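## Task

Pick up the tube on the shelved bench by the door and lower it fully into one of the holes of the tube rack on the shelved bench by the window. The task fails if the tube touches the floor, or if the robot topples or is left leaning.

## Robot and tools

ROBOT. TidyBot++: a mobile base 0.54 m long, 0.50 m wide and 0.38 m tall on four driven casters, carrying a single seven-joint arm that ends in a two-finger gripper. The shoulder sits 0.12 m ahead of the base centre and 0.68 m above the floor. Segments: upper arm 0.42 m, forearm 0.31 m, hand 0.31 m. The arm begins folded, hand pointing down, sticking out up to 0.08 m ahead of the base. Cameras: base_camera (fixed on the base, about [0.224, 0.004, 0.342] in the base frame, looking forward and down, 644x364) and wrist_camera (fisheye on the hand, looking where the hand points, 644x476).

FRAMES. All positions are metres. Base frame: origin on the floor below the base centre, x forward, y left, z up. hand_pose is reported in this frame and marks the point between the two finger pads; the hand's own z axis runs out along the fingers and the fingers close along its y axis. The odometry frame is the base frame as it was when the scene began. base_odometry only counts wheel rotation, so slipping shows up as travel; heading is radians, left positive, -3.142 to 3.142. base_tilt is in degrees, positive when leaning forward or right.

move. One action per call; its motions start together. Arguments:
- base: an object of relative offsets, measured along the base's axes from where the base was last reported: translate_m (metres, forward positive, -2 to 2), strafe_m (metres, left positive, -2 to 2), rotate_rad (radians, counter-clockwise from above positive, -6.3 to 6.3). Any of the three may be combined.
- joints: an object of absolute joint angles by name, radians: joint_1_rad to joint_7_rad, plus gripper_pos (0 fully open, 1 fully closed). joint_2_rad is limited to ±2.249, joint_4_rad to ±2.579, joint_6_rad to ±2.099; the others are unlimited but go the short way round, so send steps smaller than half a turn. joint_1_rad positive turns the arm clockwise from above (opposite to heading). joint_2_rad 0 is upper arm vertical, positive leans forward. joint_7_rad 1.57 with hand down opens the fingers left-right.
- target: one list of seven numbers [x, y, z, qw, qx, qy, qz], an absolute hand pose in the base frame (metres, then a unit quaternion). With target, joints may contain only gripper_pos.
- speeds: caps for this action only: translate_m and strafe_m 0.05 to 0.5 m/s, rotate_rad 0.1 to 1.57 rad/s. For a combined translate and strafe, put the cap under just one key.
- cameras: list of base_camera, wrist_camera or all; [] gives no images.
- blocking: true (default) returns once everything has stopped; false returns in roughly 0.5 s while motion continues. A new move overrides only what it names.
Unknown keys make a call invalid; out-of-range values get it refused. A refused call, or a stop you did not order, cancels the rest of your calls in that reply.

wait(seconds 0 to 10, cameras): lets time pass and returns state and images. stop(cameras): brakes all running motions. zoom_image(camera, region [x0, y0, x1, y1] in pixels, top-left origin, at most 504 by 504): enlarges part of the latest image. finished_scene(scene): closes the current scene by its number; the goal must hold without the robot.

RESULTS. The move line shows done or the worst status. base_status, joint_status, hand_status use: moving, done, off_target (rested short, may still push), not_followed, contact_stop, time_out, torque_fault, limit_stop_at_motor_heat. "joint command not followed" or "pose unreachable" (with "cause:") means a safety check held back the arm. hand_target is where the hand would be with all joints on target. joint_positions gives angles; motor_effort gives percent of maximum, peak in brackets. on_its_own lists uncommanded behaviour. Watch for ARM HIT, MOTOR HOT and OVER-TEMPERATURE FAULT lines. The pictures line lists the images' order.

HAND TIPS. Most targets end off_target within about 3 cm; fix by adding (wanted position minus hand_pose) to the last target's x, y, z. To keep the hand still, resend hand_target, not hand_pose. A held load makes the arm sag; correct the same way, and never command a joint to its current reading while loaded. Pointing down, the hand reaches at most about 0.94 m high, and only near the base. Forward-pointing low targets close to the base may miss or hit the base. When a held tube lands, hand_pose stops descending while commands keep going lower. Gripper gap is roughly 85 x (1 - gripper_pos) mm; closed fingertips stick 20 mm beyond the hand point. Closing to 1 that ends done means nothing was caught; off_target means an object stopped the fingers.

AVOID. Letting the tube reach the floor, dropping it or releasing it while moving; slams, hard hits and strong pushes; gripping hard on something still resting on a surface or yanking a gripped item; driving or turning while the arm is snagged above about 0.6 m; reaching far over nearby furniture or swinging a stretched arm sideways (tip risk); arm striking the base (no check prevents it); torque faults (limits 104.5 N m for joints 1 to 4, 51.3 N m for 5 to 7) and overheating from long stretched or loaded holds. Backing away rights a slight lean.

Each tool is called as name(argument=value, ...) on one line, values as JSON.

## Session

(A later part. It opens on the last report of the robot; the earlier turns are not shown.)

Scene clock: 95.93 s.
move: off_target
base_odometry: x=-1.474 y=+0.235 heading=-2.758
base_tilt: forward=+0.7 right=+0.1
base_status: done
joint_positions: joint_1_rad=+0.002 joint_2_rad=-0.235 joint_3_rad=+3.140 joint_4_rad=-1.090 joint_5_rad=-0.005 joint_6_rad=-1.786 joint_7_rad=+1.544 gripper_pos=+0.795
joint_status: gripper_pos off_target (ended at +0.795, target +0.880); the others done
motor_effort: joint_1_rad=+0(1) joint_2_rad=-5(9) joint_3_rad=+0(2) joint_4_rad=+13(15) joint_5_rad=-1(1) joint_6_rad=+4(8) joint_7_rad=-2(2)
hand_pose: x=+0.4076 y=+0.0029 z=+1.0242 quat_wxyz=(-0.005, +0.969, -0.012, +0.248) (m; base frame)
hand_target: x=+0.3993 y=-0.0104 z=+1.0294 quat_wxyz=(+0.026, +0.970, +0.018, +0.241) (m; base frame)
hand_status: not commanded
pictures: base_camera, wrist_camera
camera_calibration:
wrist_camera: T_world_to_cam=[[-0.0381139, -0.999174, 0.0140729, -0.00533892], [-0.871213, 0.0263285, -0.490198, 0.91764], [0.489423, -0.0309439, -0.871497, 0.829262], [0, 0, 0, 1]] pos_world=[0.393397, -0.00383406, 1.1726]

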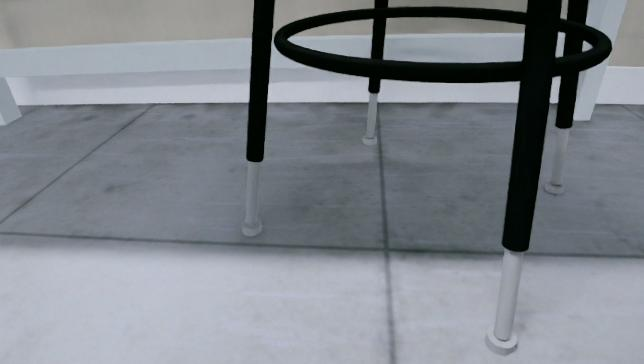

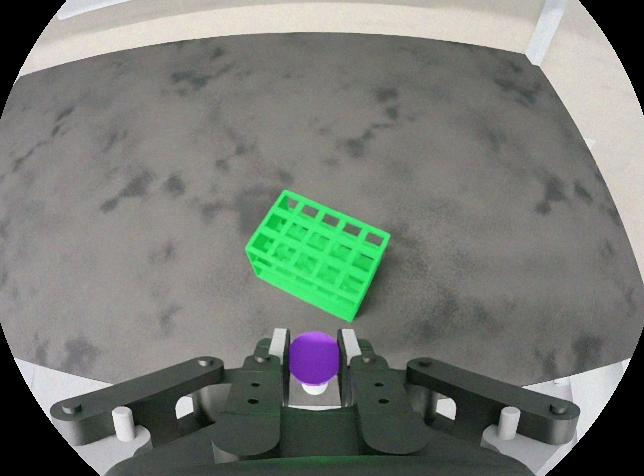

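move(base={"strafe_m": -0.004}, joints={"joint_1_rad": -0.012, "joint_2_rad": 0.018, "joint_3_rad": 3.1416, "joint_4_rad": -1.149, "joint_5_rad": 0.05, "joint_6_rad": -1.448, "joint_7_rad": 1.62, "gripper_pos": 0.88})

zoom_image(camera="wrist_camera", region=[224, 260, 404, 410])

Scene clock: 112.80 s.
move: off_target
base_odometry: x=-1.475 y=+0.238 heading=-2.758
base_tilt: forward=+0.7 right=+0.1
base_status: done
joint_positions: joint_1_rad=+0.001 joint_2_rad=+0.018 joint_3_rad=+3.140 joint_4_rad=-1.130 joint_5_rad=-0.003 joint_6_rad=-1.489 joint_7_rad=+1.544 gripper_pos=+0.795
joint_status: gripper_pos off_target (ended at +0.795, target +0.880); the others done
motor_effort: joint_1_rad=+0(2) joint_2_rad=-16(21) joint_3_rad=+0(2) joint_4_rad=+16(17) joint_5_rad=-1(2) joint_6_rad=+5(6) joint_7_rad=-2(2)
hand_pose: x=+0.5638 y=+0.0026 z=+0.9587 quat_wxyz=(-0.005, +0.968, -0.012, +0.249) (m; base frame)
hand_target: x=+0.5721 y=-0.0087 z=+0.9572 quat_wxyz=(+0.030, +0.965, +0.026, +0.260) (m; base frame)
hand_status: not commanded
pictures: base_camera, wrist_camera
camera_calibration:
wrist_camera: T_world_to_cam=[[-0.0391363, -0.999132, 0.0142518, 0.00163038], [-0.869593, 0.0270295, -0.493028, 1.02344], [0.492215, -0.0316886, -0.869897, 0.6927], [0, 0, 0, 1]] pos_world=[0.549087, -0.00408359, 1.10714]

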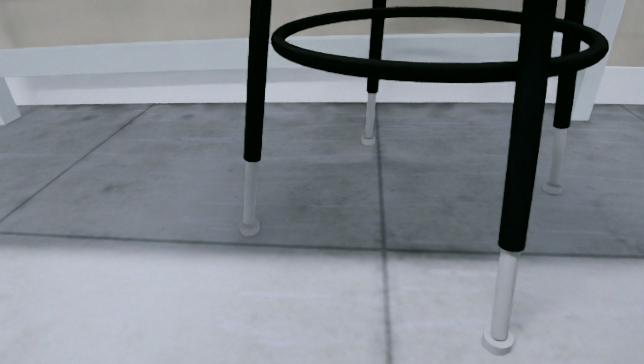

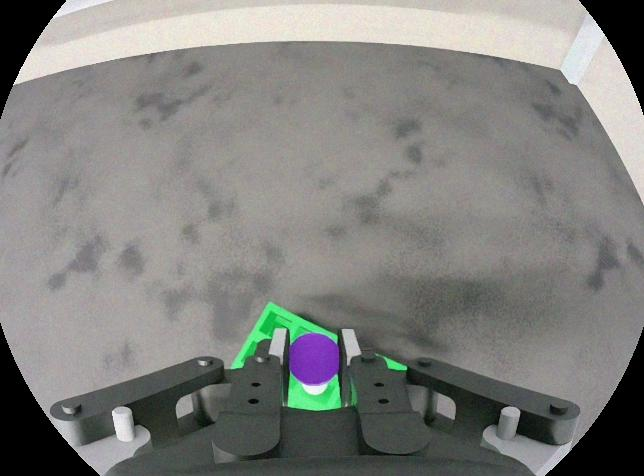

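Scaled by 2.800.

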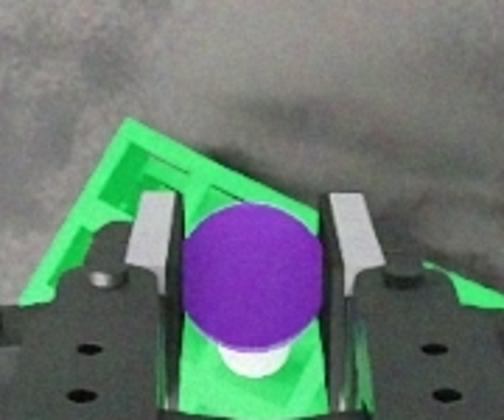

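move(base={"strafe_m": -0.0042}, joints={"joint_1_rad": -0.012, "joint_2_rad": -0.057, "joint_3_rad": 3.1416, "joint_4_rad": -1.197, "joint_5_rad": 0.05, "joint_6_rad": -1.41, "joint_7_rad": 1.62, "gripper_pos": 0.88})

zoom_image(camera="wrist_camera", region=[224, 260, 404, 410])

Scene clock: 118.17 s.
move: off_target
base_odometry: x=-1.477 y=+0.242 heading=-2.758
base_tilt: forward=+0.7 right=+0.0
base_status: done
joint_positions: joint_1_rad=-0.001 joint_2_rad=-0.026 joint_3_rad=+3.140 joint_4_rad=-1.171 joint_5_rad=-0.002 joint_6_rad=-1.449 joint_7_rad=+1.545 gripper_pos=+0.795
joint_status: gripper_pos off_target (ended at +0.795, target +0.880); the others done
motor_effort: joint_1_rad=+0(2) joint_2_rad=-15(19) joint_3_rad=+0(2) joint_4_rad=+16(17) joint_5_rad=+0(2) joint_6_rad=+5(5) joint_7_rad=-1(2)
hand_pose: x=+0.5562 y=+0.0031 z=+0.9666 quat_wxyz=(-0.005, +0.963, -0.011, +0.270) (m; base frame)
hand_target: x=+0.5542 y=-0.0088 z=+0.9751 quat_wxyz=(+0.030, +0.956, +0.026, +0.291) (m; base frame)
hand_status: not commanded
pictures: base_camera, wrist_camera
camera_calibration:
wrist_camera: T_world_to_cam=[[-0.0384704, -0.999171, 0.0133061, 0.00224474], [-0.847128, 0.025548, -0.530774, 1.04476], [0.529994, -0.0316911, -0.847409, 0.660529], [0, 0, 0, 1]] pos_world=[0.535057, -0.00351579, 1.11424]

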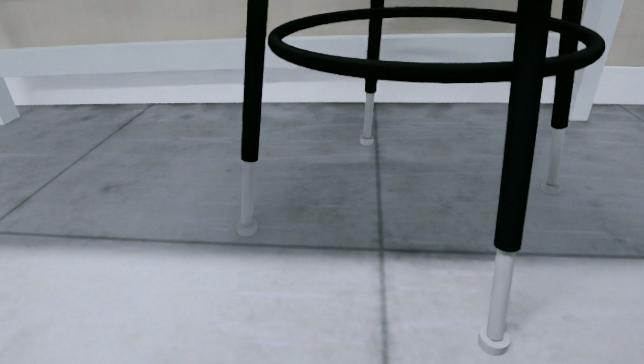

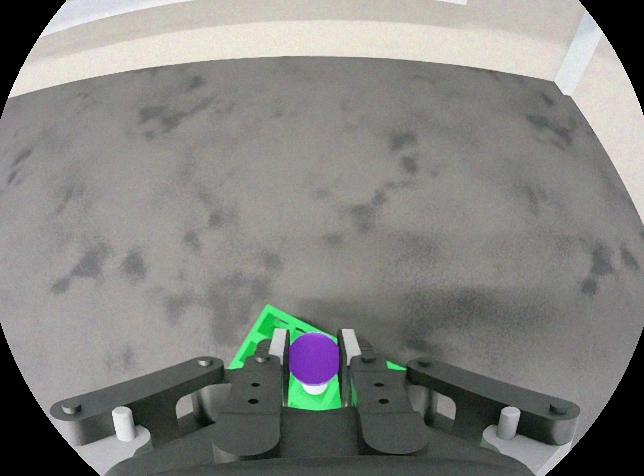

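Scaled by 2.800.

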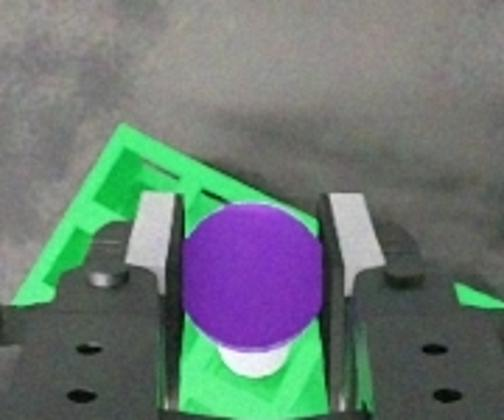

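move(joints={"joint_1_rad": -0.012, "joint_2_rad": -0.062, "joint_3_rad": 3.1416, "joint_4_rad": -1.265, "joint_5_rad": 0.05, "joint_6_rad": -1.354, "joint_7_rad": 1.62, "gripper_pos": 0.88}, cameras=["wrist_camera"])

zoom_image(camera="wrist_camera", region=[224, 260, 404, 410])

Scene clock: 121.67 s.
move: off_target
base_odometry: x=-1.477 y=+0.242 heading=-2.758
base_tilt: forward=+0.7 right=+0.0
base_status: not commanded
joint_positions: joint_1_rad=-0.001 joint_2_rad=-0.030 joint_3_rad=+3.140 joint_4_rad=-1.241 joint_5_rad=-0.002 joint_6_rad=-1.393 joint_7_rad=+1.545 gripper_pos=+0.795
joint_status: gripper_pos off_target (ended at +0.795, target +0.880); the others done
motor_effort: joint_1_rad=+0(2) joint_2_rad=-15(17) joint_3_rad=+0(1) joint_4_rad=+17(17) joint_5_rad=-1(2) joint_6_rad=+5(5) joint_7_rad=-1(2)
hand_pose: x=+0.5603 y=+0.0031 z=+0.9458 quat_wxyz=(-0.005, +0.964, -0.011, +0.266) (m; base frame)
hand_target: x=+0.5581 y=-0.0086 z=+0.9555 quat_wxyz=(+0.030, +0.957, +0.027, +0.288) (m; base frame)
hand_status: not commanded
pictures: wrist_camera
camera_calibration:
wrist_camera: T_world_to_cam=[[-0.0384121, -0.999168, 0.0136908, 0.0022835], [-0.85232, 0.0256087, -0.522393, 1.03208], [0.521608, -0.0317352, -0.852595, 0.650327], [0, 0, 0, 1]] pos_world=[0.540534, -0.00351037, 1.09359]

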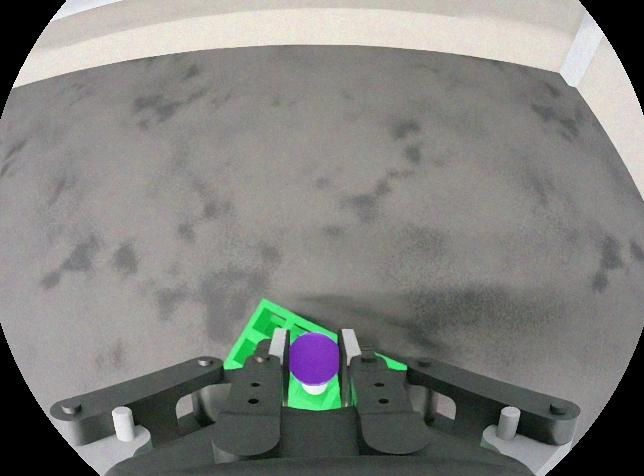

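Scaled by 2.800.

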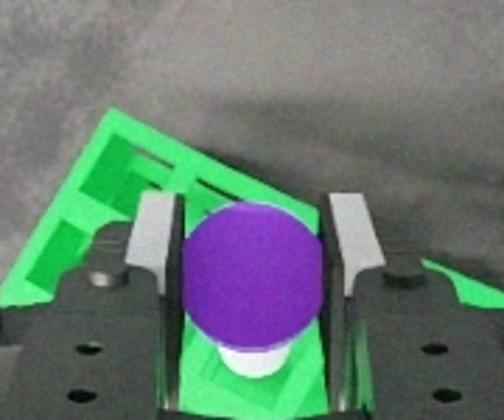

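move(joints={"joint_1_rad": -0.012, "joint_2_rad": -0.084, "joint_3_rad": 3.1416, "joint_4_rad": -1.376, "joint_5_rad": 0.05, "joint_6_rad": -1.264, "joint_7_rad": 1.62, "gripper_pos": 0.88}, cameras=["wrist_camera"])

zoom_image(camera="wrist_camera", region=[224, 260, 404, 410])

Scene clock: 123.53 s.
move: off_target
base_odometry: x=-1.477 y=+0.242 heading=-2.758
base_tilt: forward=+0.7 right=+0.1
base_status: not commanded
joint_positions: joint_1_rad=-0.001 joint_2_rad=-0.047 joint_3_rad=+3.140 joint_4_rad=-1.350 joint_5_rad=-0.002 joint_6_rad=-1.305 joint_7_rad=+1.545 gripper_pos=+0.795
joint_status: gripper_pos off_target (ended at +0.795, target +0.880); the others done
motor_effort: joint_1_rad=+0(2) joint_2_rad=-14(16) joint_3_rad=+0(1) joint_4_rad=+17(18) joint_5_rad=+0(1) joint_6_rad=+5(5) joint_7_rad=-1(2)
hand_pose: x=+0.5607 y=+0.0031 z=+0.9171 quat_wxyz=(-0.005, +0.965, -0.012, +0.263) (m; base frame)
hand_target: x=+0.5580 y=-0.0082 z=+0.9285 quat_wxyz=(+0.030, +0.957, +0.030, +0.288) (m; base frame)
hand_status: not commanded
pictures: wrist_camera
camera_calibration:
wrist_camera: T_world_to_cam=[[-0.0385505, -0.999161, 0.0138404, 0.00262429], [-0.854773, 0.0257992, -0.51836, 1.01519], [0.517568, -0.0318134, -0.855051, 0.630178], [0, 0, 0, 1]] pos_world=[0.541698, -0.00352089, 1.06503]

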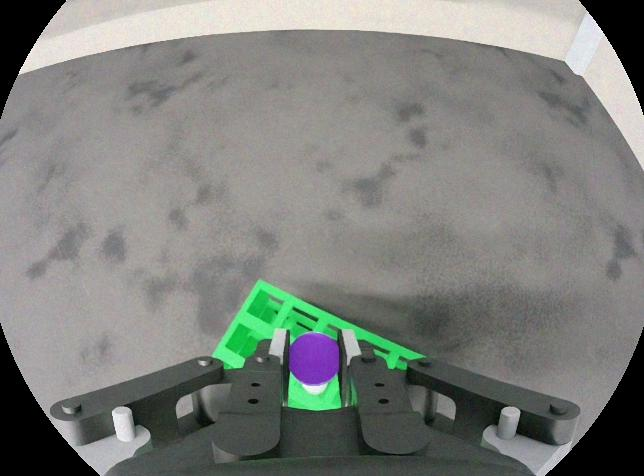

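Scaled by 2.800.

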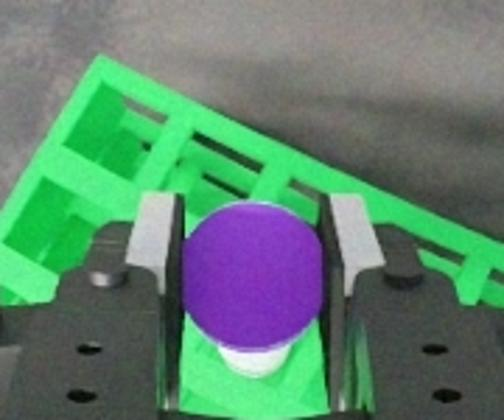

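zoom_image(camera="wrist_camera", region=[204, 264, 344, 404])

Scaled by 3.600.

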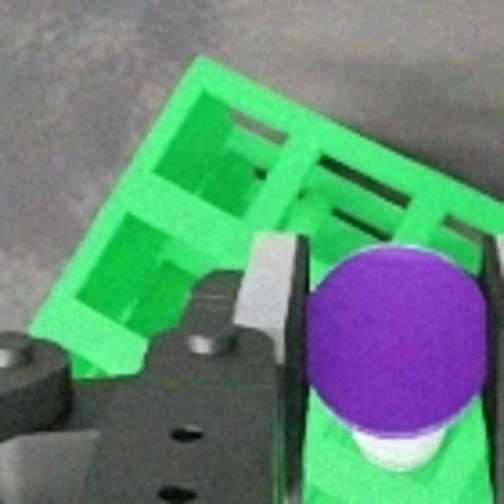

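zoom_image(camera="wrist_camera", region=[284, 366, 344, 411])

zoom_image(camera="wrist_camera", region=[340, 320, 440, 380])

Scaled by 8.400.

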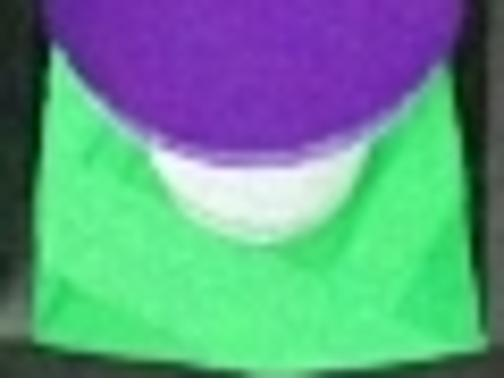

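Scaled by 5.040.

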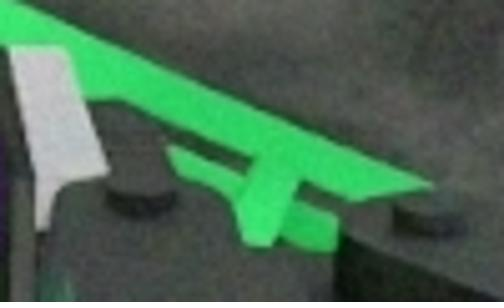

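zoom_image(camera="wrist_camera", region=[286, 378, 318, 410])

zoom_image(camera="wrist_camera", region=[310, 374, 344, 408])

Scaled by 15.750.

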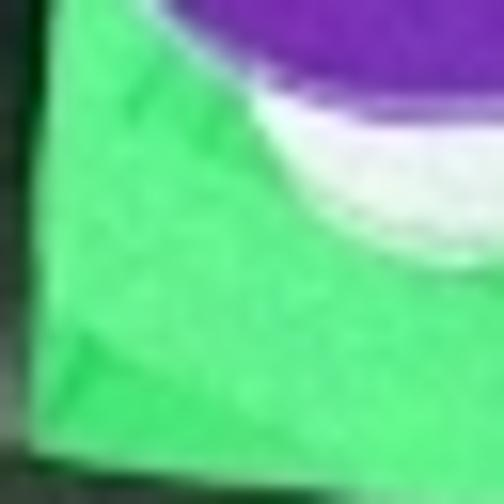

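Scaled by 14.824.

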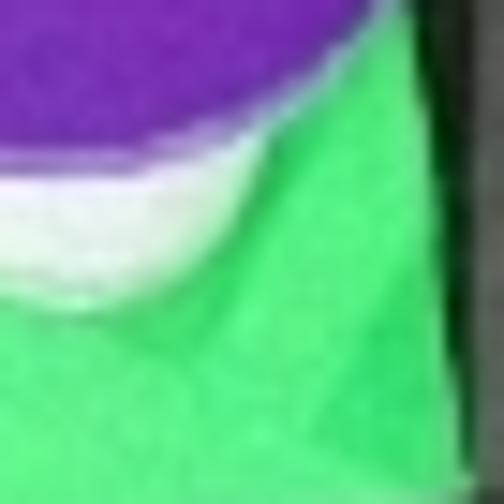

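move(joints={"joint_1_rad": -0.012, "joint_2_rad": -0.094, "joint_3_rad": 3.1416, "joint_4_rad": -1.448, "joint_5_rad": 0.05, "joint_6_rad": -1.196, "joint_7_rad": 1.62, "gripper_pos": 0.88}, cameras=["wrist_camera"])

zoom_image(camera="wrist_camera", region=[204, 264, 344, 404])

zoom_image(camera="wrist_camera", region=[284, 366, 344, 411])

Scene clock: 137.00 s.
move: off_target
base_odometry: x=-1.477 y=+0.242 heading=-2.758
base_tilt: forward=+0.7 right=+0.1
base_status: not commanded
joint_positions: joint_1_rad=-0.001 joint_2_rad=-0.058 joint_3_rad=+3.140 joint_4_rad=-1.423 joint_5_rad=-0.002 joint_6_rad=-1.235 joint_7_rad=+1.545 gripper_pos=+0.795
joint_status: gripper_pos off_target (ended at +0.795, target +0.880); the others done
motor_effort: joint_1_rad=+0(1) joint_2_rad=-15(16) joint_3_rad=+0(1) joint_4_rad=+17(18) joint_5_rad=-1(1) joint_6_rad=+5(6) joint_7_rad=-1(2)
hand_pose: x=+0.5627 y=+0.0031 z=+0.8997 quat_wxyz=(-0.005, +0.963, -0.012, +0.268) (m; base frame)
hand_target: x=+0.5602 y=-0.0079 z=+0.9103 quat_wxyz=(+0.030, +0.956, +0.031, +0.291) (m; base frame)
hand_status: not commanded
pictures: wrist_camera
camera_calibration:
wrist_camera: T_world_to_cam=[[-0.0387841, -0.999157, 0.0134837, 0.00338523], [-0.850135, 0.0259021, -0.525928, 1.01205], [0.525135, -0.0318606, -0.850422, 0.605826], [0, 0, 0, 1]] pos_world=[0.542371, -0.00352985, 1.04743]

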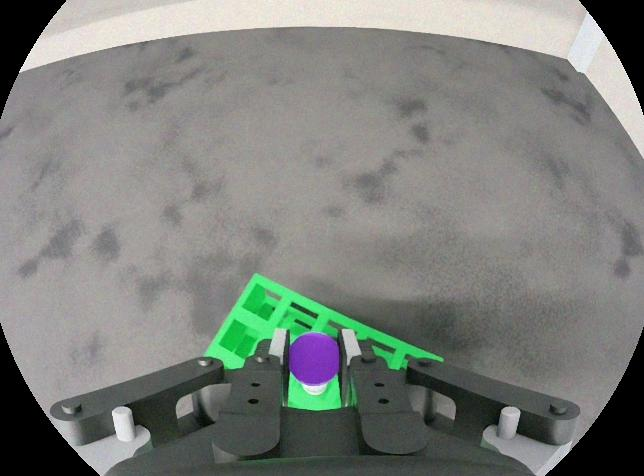

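Scaled by 3.600.

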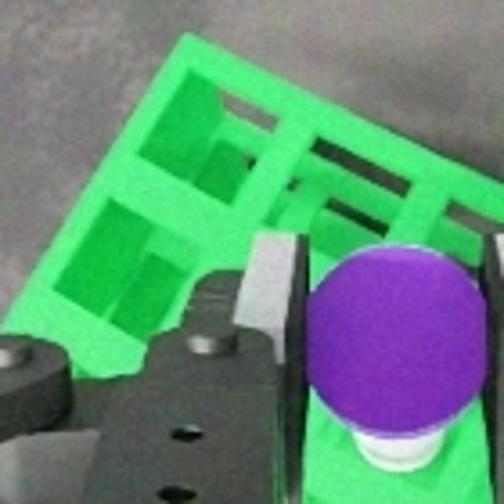

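Scaled by 8.400.

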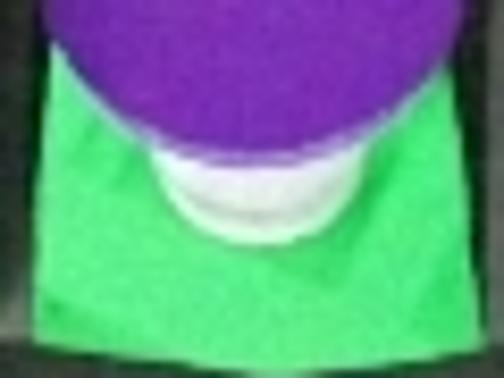

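move(joints={"joint_1_rad": -0.012, "joint_2_rad": -0.097, "joint_3_rad": 3.1416, "joint_4_rad": -1.508, "joint_5_rad": 0.05, "joint_6_rad": -1.139, "joint_7_rad": 1.62, "gripper_pos": 0.88}, cameras=["wrist_camera"])

zoom_image(camera="wrist_camera", region=[204, 264, 344, 404])

Scene clock: 138.67 s.
move: off_target
base_odometry: x=-1.477 y=+0.242 heading=-2.758
base_tilt: forward=+0.7 right=+0.0
base_status: not commanded
joint_positions: joint_1_rad=-0.001 joint_2_rad=-0.063 joint_3_rad=+3.140 joint_4_rad=-1.483 joint_5_rad=-0.002 joint_6_rad=-1.177 joint_7_rad=+1.545 gripper_pos=+0.795
joint_status: gripper_pos off_target (ended at +0.795, target +0.880); the others done
motor_effort: joint_1_rad=+0(1) joint_2_rad=-15(16) joint_3_rad=+0(1) joint_4_rad=+17(18) joint_5_rad=-1(1) joint_6_rad=+5(6) joint_7_rad=-1(2)
hand_pose: x=+0.5643 y=+0.0031 z=+0.8827 quat_wxyz=(-0.005, +0.963, -0.012, +0.269) (m; base frame)
hand_target: x=+0.5623 y=-0.0075 z=+0.8925 quat_wxyz=(+0.030, +0.956, +0.033, +0.291) (m; base frame)
hand_status: not commanded
pictures: wrist_camera
camera_calibration:
wrist_camera: T_world_to_cam=[[-0.0389511, -0.999152, 0.0133771, 0.00385252], [-0.849, 0.0260318, -0.527751, 1.00544], [0.526955, -0.0319136, -0.849294, 0.588517], [0, 0, 0, 1]] pos_world=[0.543649, -0.00354258, 1.0304]

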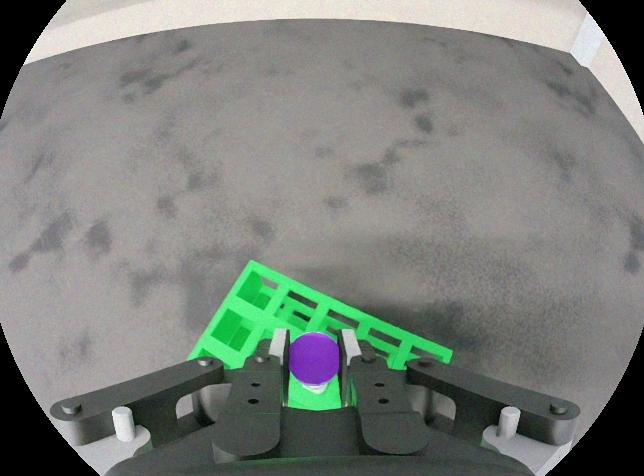

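Scaled by 3.600.

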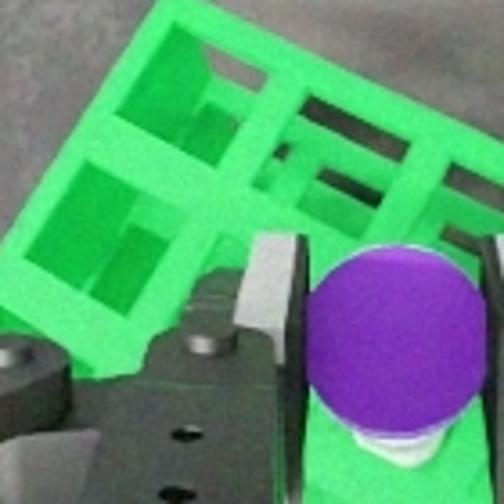

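move(joints={"joint_1_rad": -0.012, "joint_2_rad": -0.097, "joint_3_rad": 3.1416, "joint_4_rad": -1.542, "joint_5_rad": 0.05, "joint_6_rad": -1.106, "joint_7_rad": 1.62, "gripper_pos": 0.88}, cameras=["wrist_camera"])

zoom_image(camera="wrist_camera", region=[204, 264, 344, 404])

Scene clock: 139.97 s.
move: off_target
base_odometry: x=-1.477 y=+0.242 heading=-2.758
base_tilt: forward=+0.7 right=+0.0
base_status: not commanded
joint_positions: joint_1_rad=-0.001 joint_2_rad=-0.072 joint_3_rad=+3.140 joint_4_rad=-1.507 joint_5_rad=-0.002 joint_6_rad=-1.138 joint_7_rad=+1.545 gripper_pos=+0.795
joint_status: gripper_pos off_target (ended at +0.795, target +0.880); the others done
motor_effort: joint_1_rad=+0(1) joint_2_rad=-13(15) joint_3_rad=+0(1) joint_4_rad=+16(17) joint_5_rad=+0(1) joint_6_rad=+5(6) joint_7_rad=-1(2)
hand_pose: x=+0.5678 y=+0.0031 z=+0.8814 quat_wxyz=(-0.005, +0.960, -0.012, +0.280) (m; base frame)
hand_target: x=+0.5635 y=-0.0072 z=+0.8818 quat_wxyz=(+0.030, +0.956, +0.033, +0.290) (m; base frame)
hand_status: not commanded
pictures: wrist_camera
camera_calibration:
wrist_camera: T_world_to_cam=[[-0.0393452, -0.999149, 0.0124055, 0.00508162], [-0.83642, 0.0261399, -0.547465, 1.01793], [0.546674, -0.0319163, -0.836737, 0.563356], [0, 0, 0, 1]] pos_world=[0.543647, -0.00355104, 1.0286]

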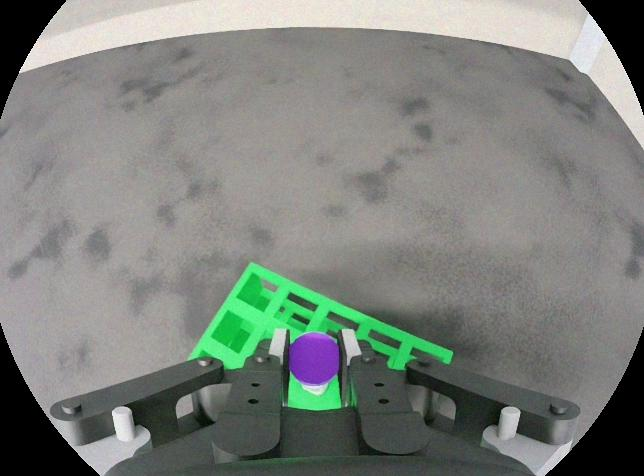

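Scaled by 3.600.

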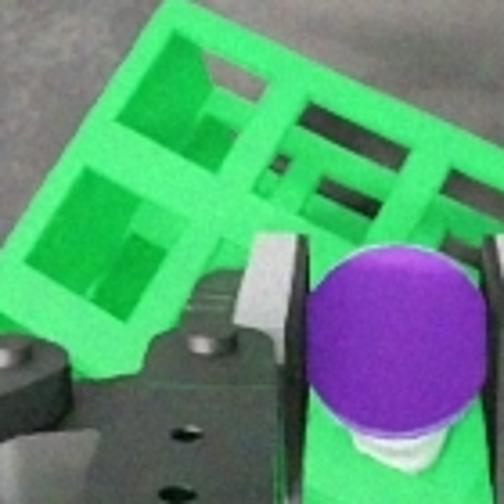

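move(joints={"joint_1_rad": -0.012, "joint_2_rad": -0.088, "joint_3_rad": 3.1416, "joint_4_rad": -1.566, "joint_5_rad": 0.05, "joint_6_rad": -1.095, "joint_7_rad": 1.62, "gripper_pos": 0.88}, cameras=["wrist_camera"])

zoom_image(camera="wrist_camera", region=[204, 264, 344, 404])

zoom_image(camera="wrist_camera", region=[284, 366, 344, 411])

Scene clock: 142.47 s.
move: off_target
base_odometry: x=-1.477 y=+0.242 heading=-2.758
base_tilt: forward=+0.6 right=+0.1
base_status: not commanded
joint_positions: joint_1_rad=-0.001 joint_2_rad=-0.077 joint_3_rad=+3.140 joint_4_rad=-1.519 joint_5_rad=-0.002 joint_6_rad=-1.120 joint_7_rad=+1.545 gripper_pos=+0.795
joint_status: gripper_pos off_target (ended at +0.795, target +0.880); the others done
motor_effort: joint_1_rad=+0(1) joint_2_rad=-11(13) joint_3_rad=+0(1) joint_4_rad=+15(16) joint_5_rad=-1(1) joint_6_rad=+4(5) joint_7_rad=-1(2)
hand_pose: x=+0.5690 y=+0.0031 z=+0.8811 quat_wxyz=(-0.005, +0.958, -0.012, +0.286) (m; base frame)
hand_target: x=+0.5627 y=-0.0072 z=+0.8681 quat_wxyz=(+0.030, +0.959, +0.034, +0.280) (m; base frame)
hand_status: not commanded
pictures: wrist_camera
camera_calibration:
wrist_camera: T_world_to_cam=[[-0.0394778, -0.999149, 0.0119586, 0.00559982], [-0.830051, 0.026129, -0.557075, 1.02363], [0.556288, -0.0319183, -0.830376, 0.551382], [0, 0, 0, 1]] pos_world=[0.543159, -0.0035522, 1.02803]

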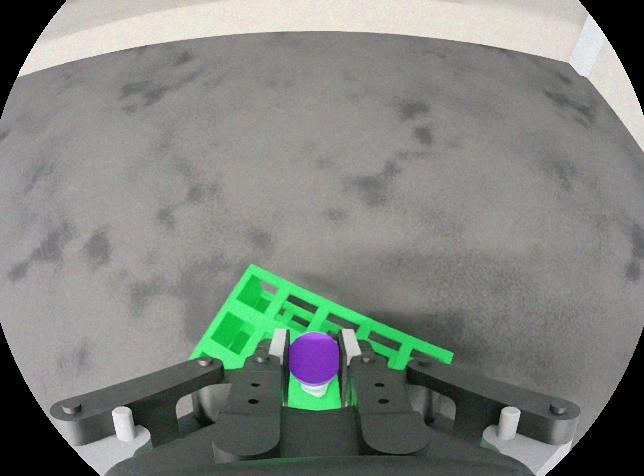

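Scaled by 3.600.

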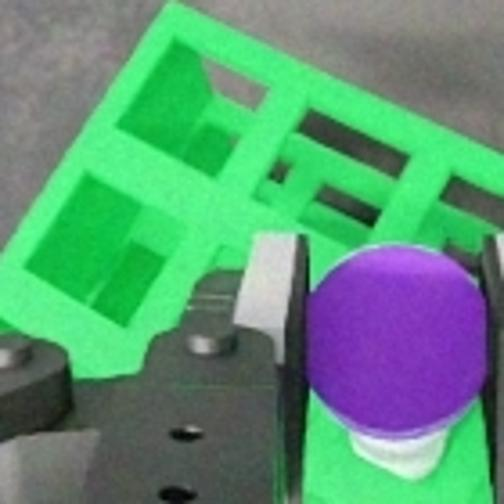

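Scaled by 8.400.

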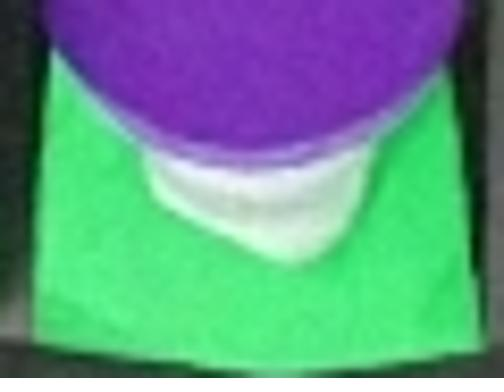

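move(joints={"joint_1_rad": -0.003, "joint_2_rad": -0.08, "joint_3_rad": 3.1416, "joint_4_rad": -1.517, "joint_5_rad": 0.03, "joint_6_rad": -1.122, "joint_7_rad": 1.59, "gripper_pos": 0.7}, cameras=["wrist_camera"])

zoom_image(camera="wrist_camera", region=[204, 264, 344, 404])

Scene clock: 144.67 s.
move: done
base_odometry: x=-1.477 y=+0.242 heading=-2.758
base_tilt: forward=+0.7 right=+0.0
base_status: not commanded
joint_positions: joint_1_rad=-0.001 joint_2_rad=-0.076 joint_3_rad=+3.140 joint_4_rad=-1.519 joint_5_rad=-0.002 joint_6_rad=-1.120 joint_7_rad=+1.545 gripper_pos=+0.700
joint_status: all done
motor_effort: joint_1_rad=+0(1) joint_2_rad=-15(16) joint_3_rad=+0(1) joint_4_rad=+17(18) joint_5_rad=+0(2) joint_6_rad=+5(6) joint_7_rad=-1(2)
hand_pose: x=+0.5690 y=+0.0031 z=+0.8810 quat_wxyz=(-0.005, +0.958, -0.012, +0.285) (m; base frame)
hand_target: x=+0.5682 y=-0.0057 z=+0.8833 quat_wxyz=(+0.017, +0.958, +0.013, +0.287) (m; base frame)
hand_status: not commanded
pictures: wrist_camera
camera_calibration:
wrist_camera: T_world_to_cam=[[-0.0394726, -0.999149, 0.0119757, 0.00558318], [-0.830283, 0.0261284, -0.55673, 1.02336], [0.555943, -0.0319187, -0.830607, 0.551658], [0, 0, 0, 1]] pos_world=[0.54321, -0.00355215, 1.02788]

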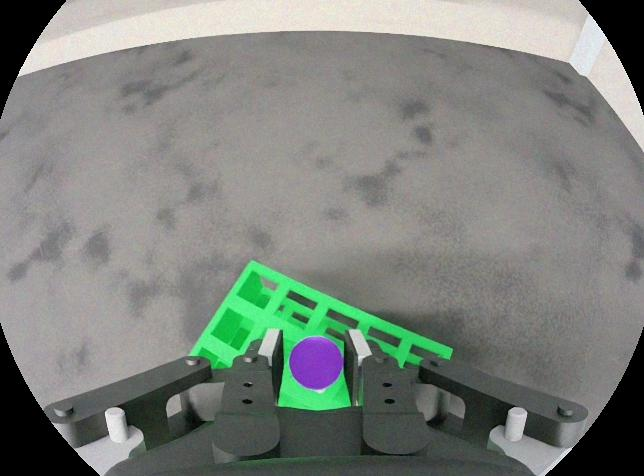

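Scaled by 3.600.

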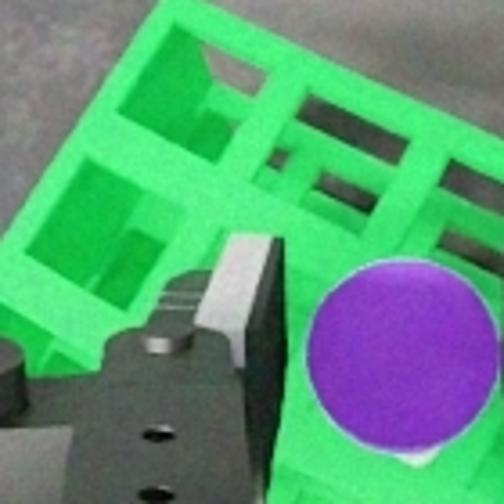

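move(joints={"gripper_pos": 0.45}, cameras=["wrist_camera"])

move(base={"translate_m": -0.25}, speeds={"translate_m": 0.25}, cameras=["wrist_camera"])

zoom_image(camera="wrist_camera", region=[220, 120, 420, 300])

Scene clock: 146.40 s.
move: done
base_odometry: x=-1.477 y=+0.242 heading=-2.758
base_tilt: forward=+0.7 right=+0.1
base_status: not commanded
joint_positions: joint_1_rad=-0.001 joint_2_rad=-0.076 joint_3_rad=+3.140 joint_4_rad=-1.519 joint_5_rad=-0.002 joint_6_rad=-1.120 joint_7_rad=+1.545 gripper_pos=+0.450
joint_status: all done
motor_effort: joint_1_rad=+0(0) joint_2_rad=-15(15) joint_3_rad=+0(1) joint_4_rad=+17(18) joint_5_rad=+0(1) joint_6_rad=+5(5) joint_7_rad=-1(2)
hand_pose: x=+0.5690 y=+0.0031 z=+0.8810 quat_wxyz=(-0.005, +0.958, -0.012, +0.285) (m; base frame)
hand_target: x=+0.5682 y=-0.0057 z=+0.8833 quat_wxyz=(+0.017, +0.958, +0.013, +0.287) (m; base frame)
hand_status: not commanded
pictures: wrist_camera
camera_calibration:
wrist_camera: T_world_to_cam=[[-0.0394726, -0.999149, 0.0119757, 0.00558318], [-0.830283, 0.0261284, -0.55673, 1.02336], [0.555943, -0.0319187, -0.830607, 0.551658], [0, 0, 0, 1]] pos_world=[0.54321, -0.00355215, 1.02788]

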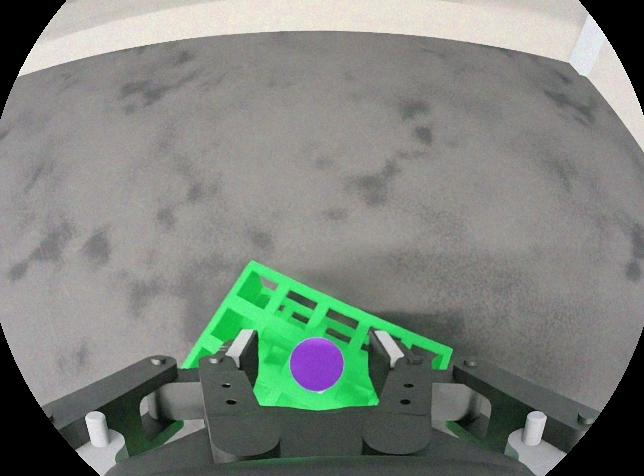

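Scene clock: 148.23 s.
move: done
base_odometry: x=-1.245 y=+0.336 heading=-2.757
base_tilt: forward=+0.7 right=+0.1
base_status: done
joint_positions: joint_1_rad=-0.001 joint_2_rad=-0.076 joint_3_rad=+3.140 joint_4_rad=-1.519 joint_5_rad=-0.002 joint_6_rad=-1.120 joint_7_rad=+1.545 gripper_pos=+0.450
joint_status: not commanded
motor_effort: joint_1_rad=+0(1) joint_2_rad=-15(18) joint_3_rad=+0(1) joint_4_rad=+17(18) joint_5_rad=+0(1) joint_6_rad=+5(6) joint_7_rad=-1(2)
hand_pose: x=+0.5690 y=+0.0031 z=+0.8810 quat_wxyz=(-0.005, +0.958, -0.012, +0.285) (m; base frame)
hand_target: x=+0.5682 y=-0.0057 z=+0.8833 quat_wxyz=(+0.017, +0.958, +0.013, +0.287) (m; base frame)
hand_status: not commanded
pictures: wrist_camera
camera_calibration:
wrist_camera: T_world_to_cam=[[-0.0394718, -0.999149, 0.011978, 0.00558148], [-0.830315, 0.0261284, -0.556681, 1.02333], [0.555894, -0.0319188, -0.83064, 0.551686], [0, 0, 0, 1]] pos_world=[0.54323, -0.00355213, 1.02786]

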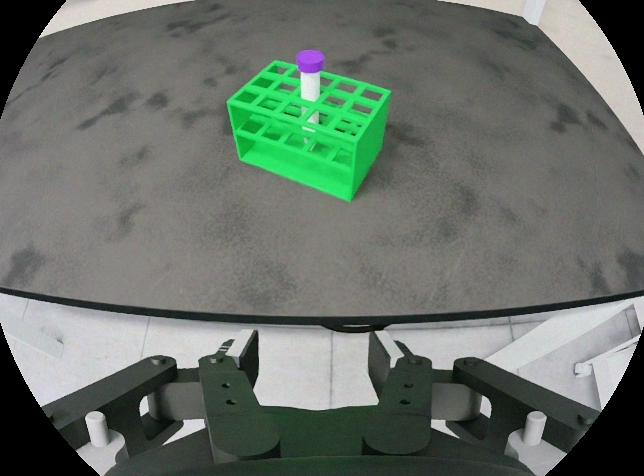

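Scaled by 2.520.

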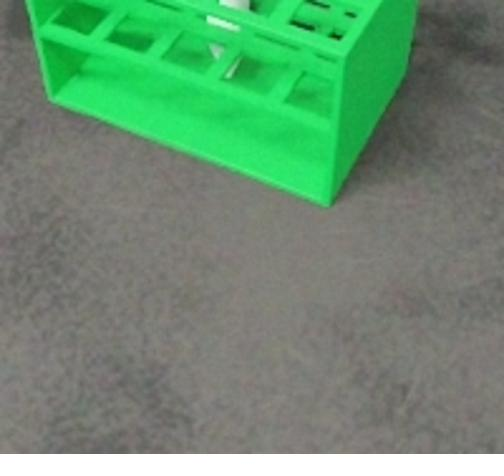

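zoom_image(camera="wrist_camera", region=[215, 30, 405, 210])

zoom_image(camera="wrist_camera", region=[275, 90, 345, 170])

Scaled by 2.653.

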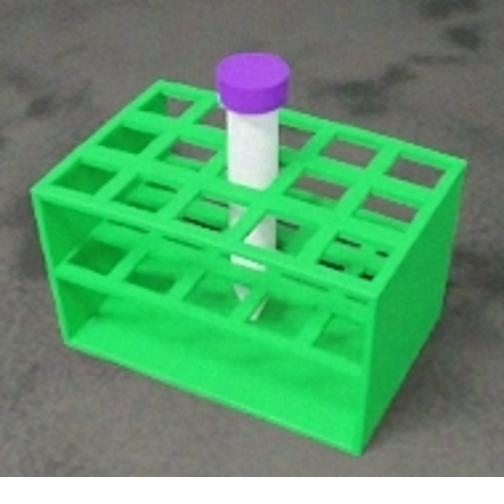

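Scaled by 6.300.

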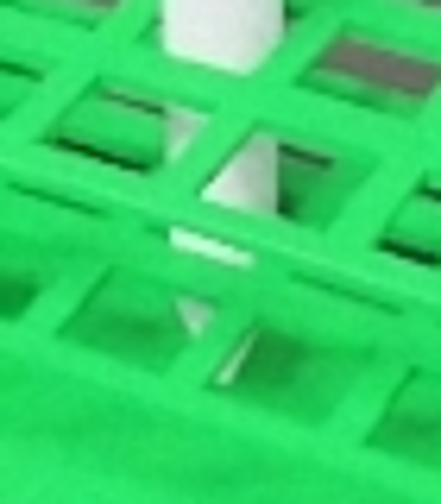

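zoom_image(camera="wrist_camera", region=[295, 125, 330, 165])

Scaled by 12.600.

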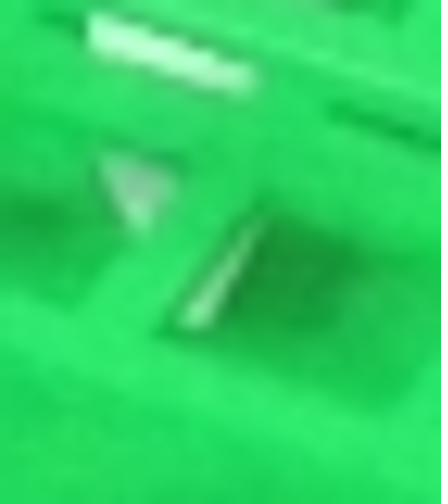

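finished_scene(scene=2)

The scene is finished: the task was done.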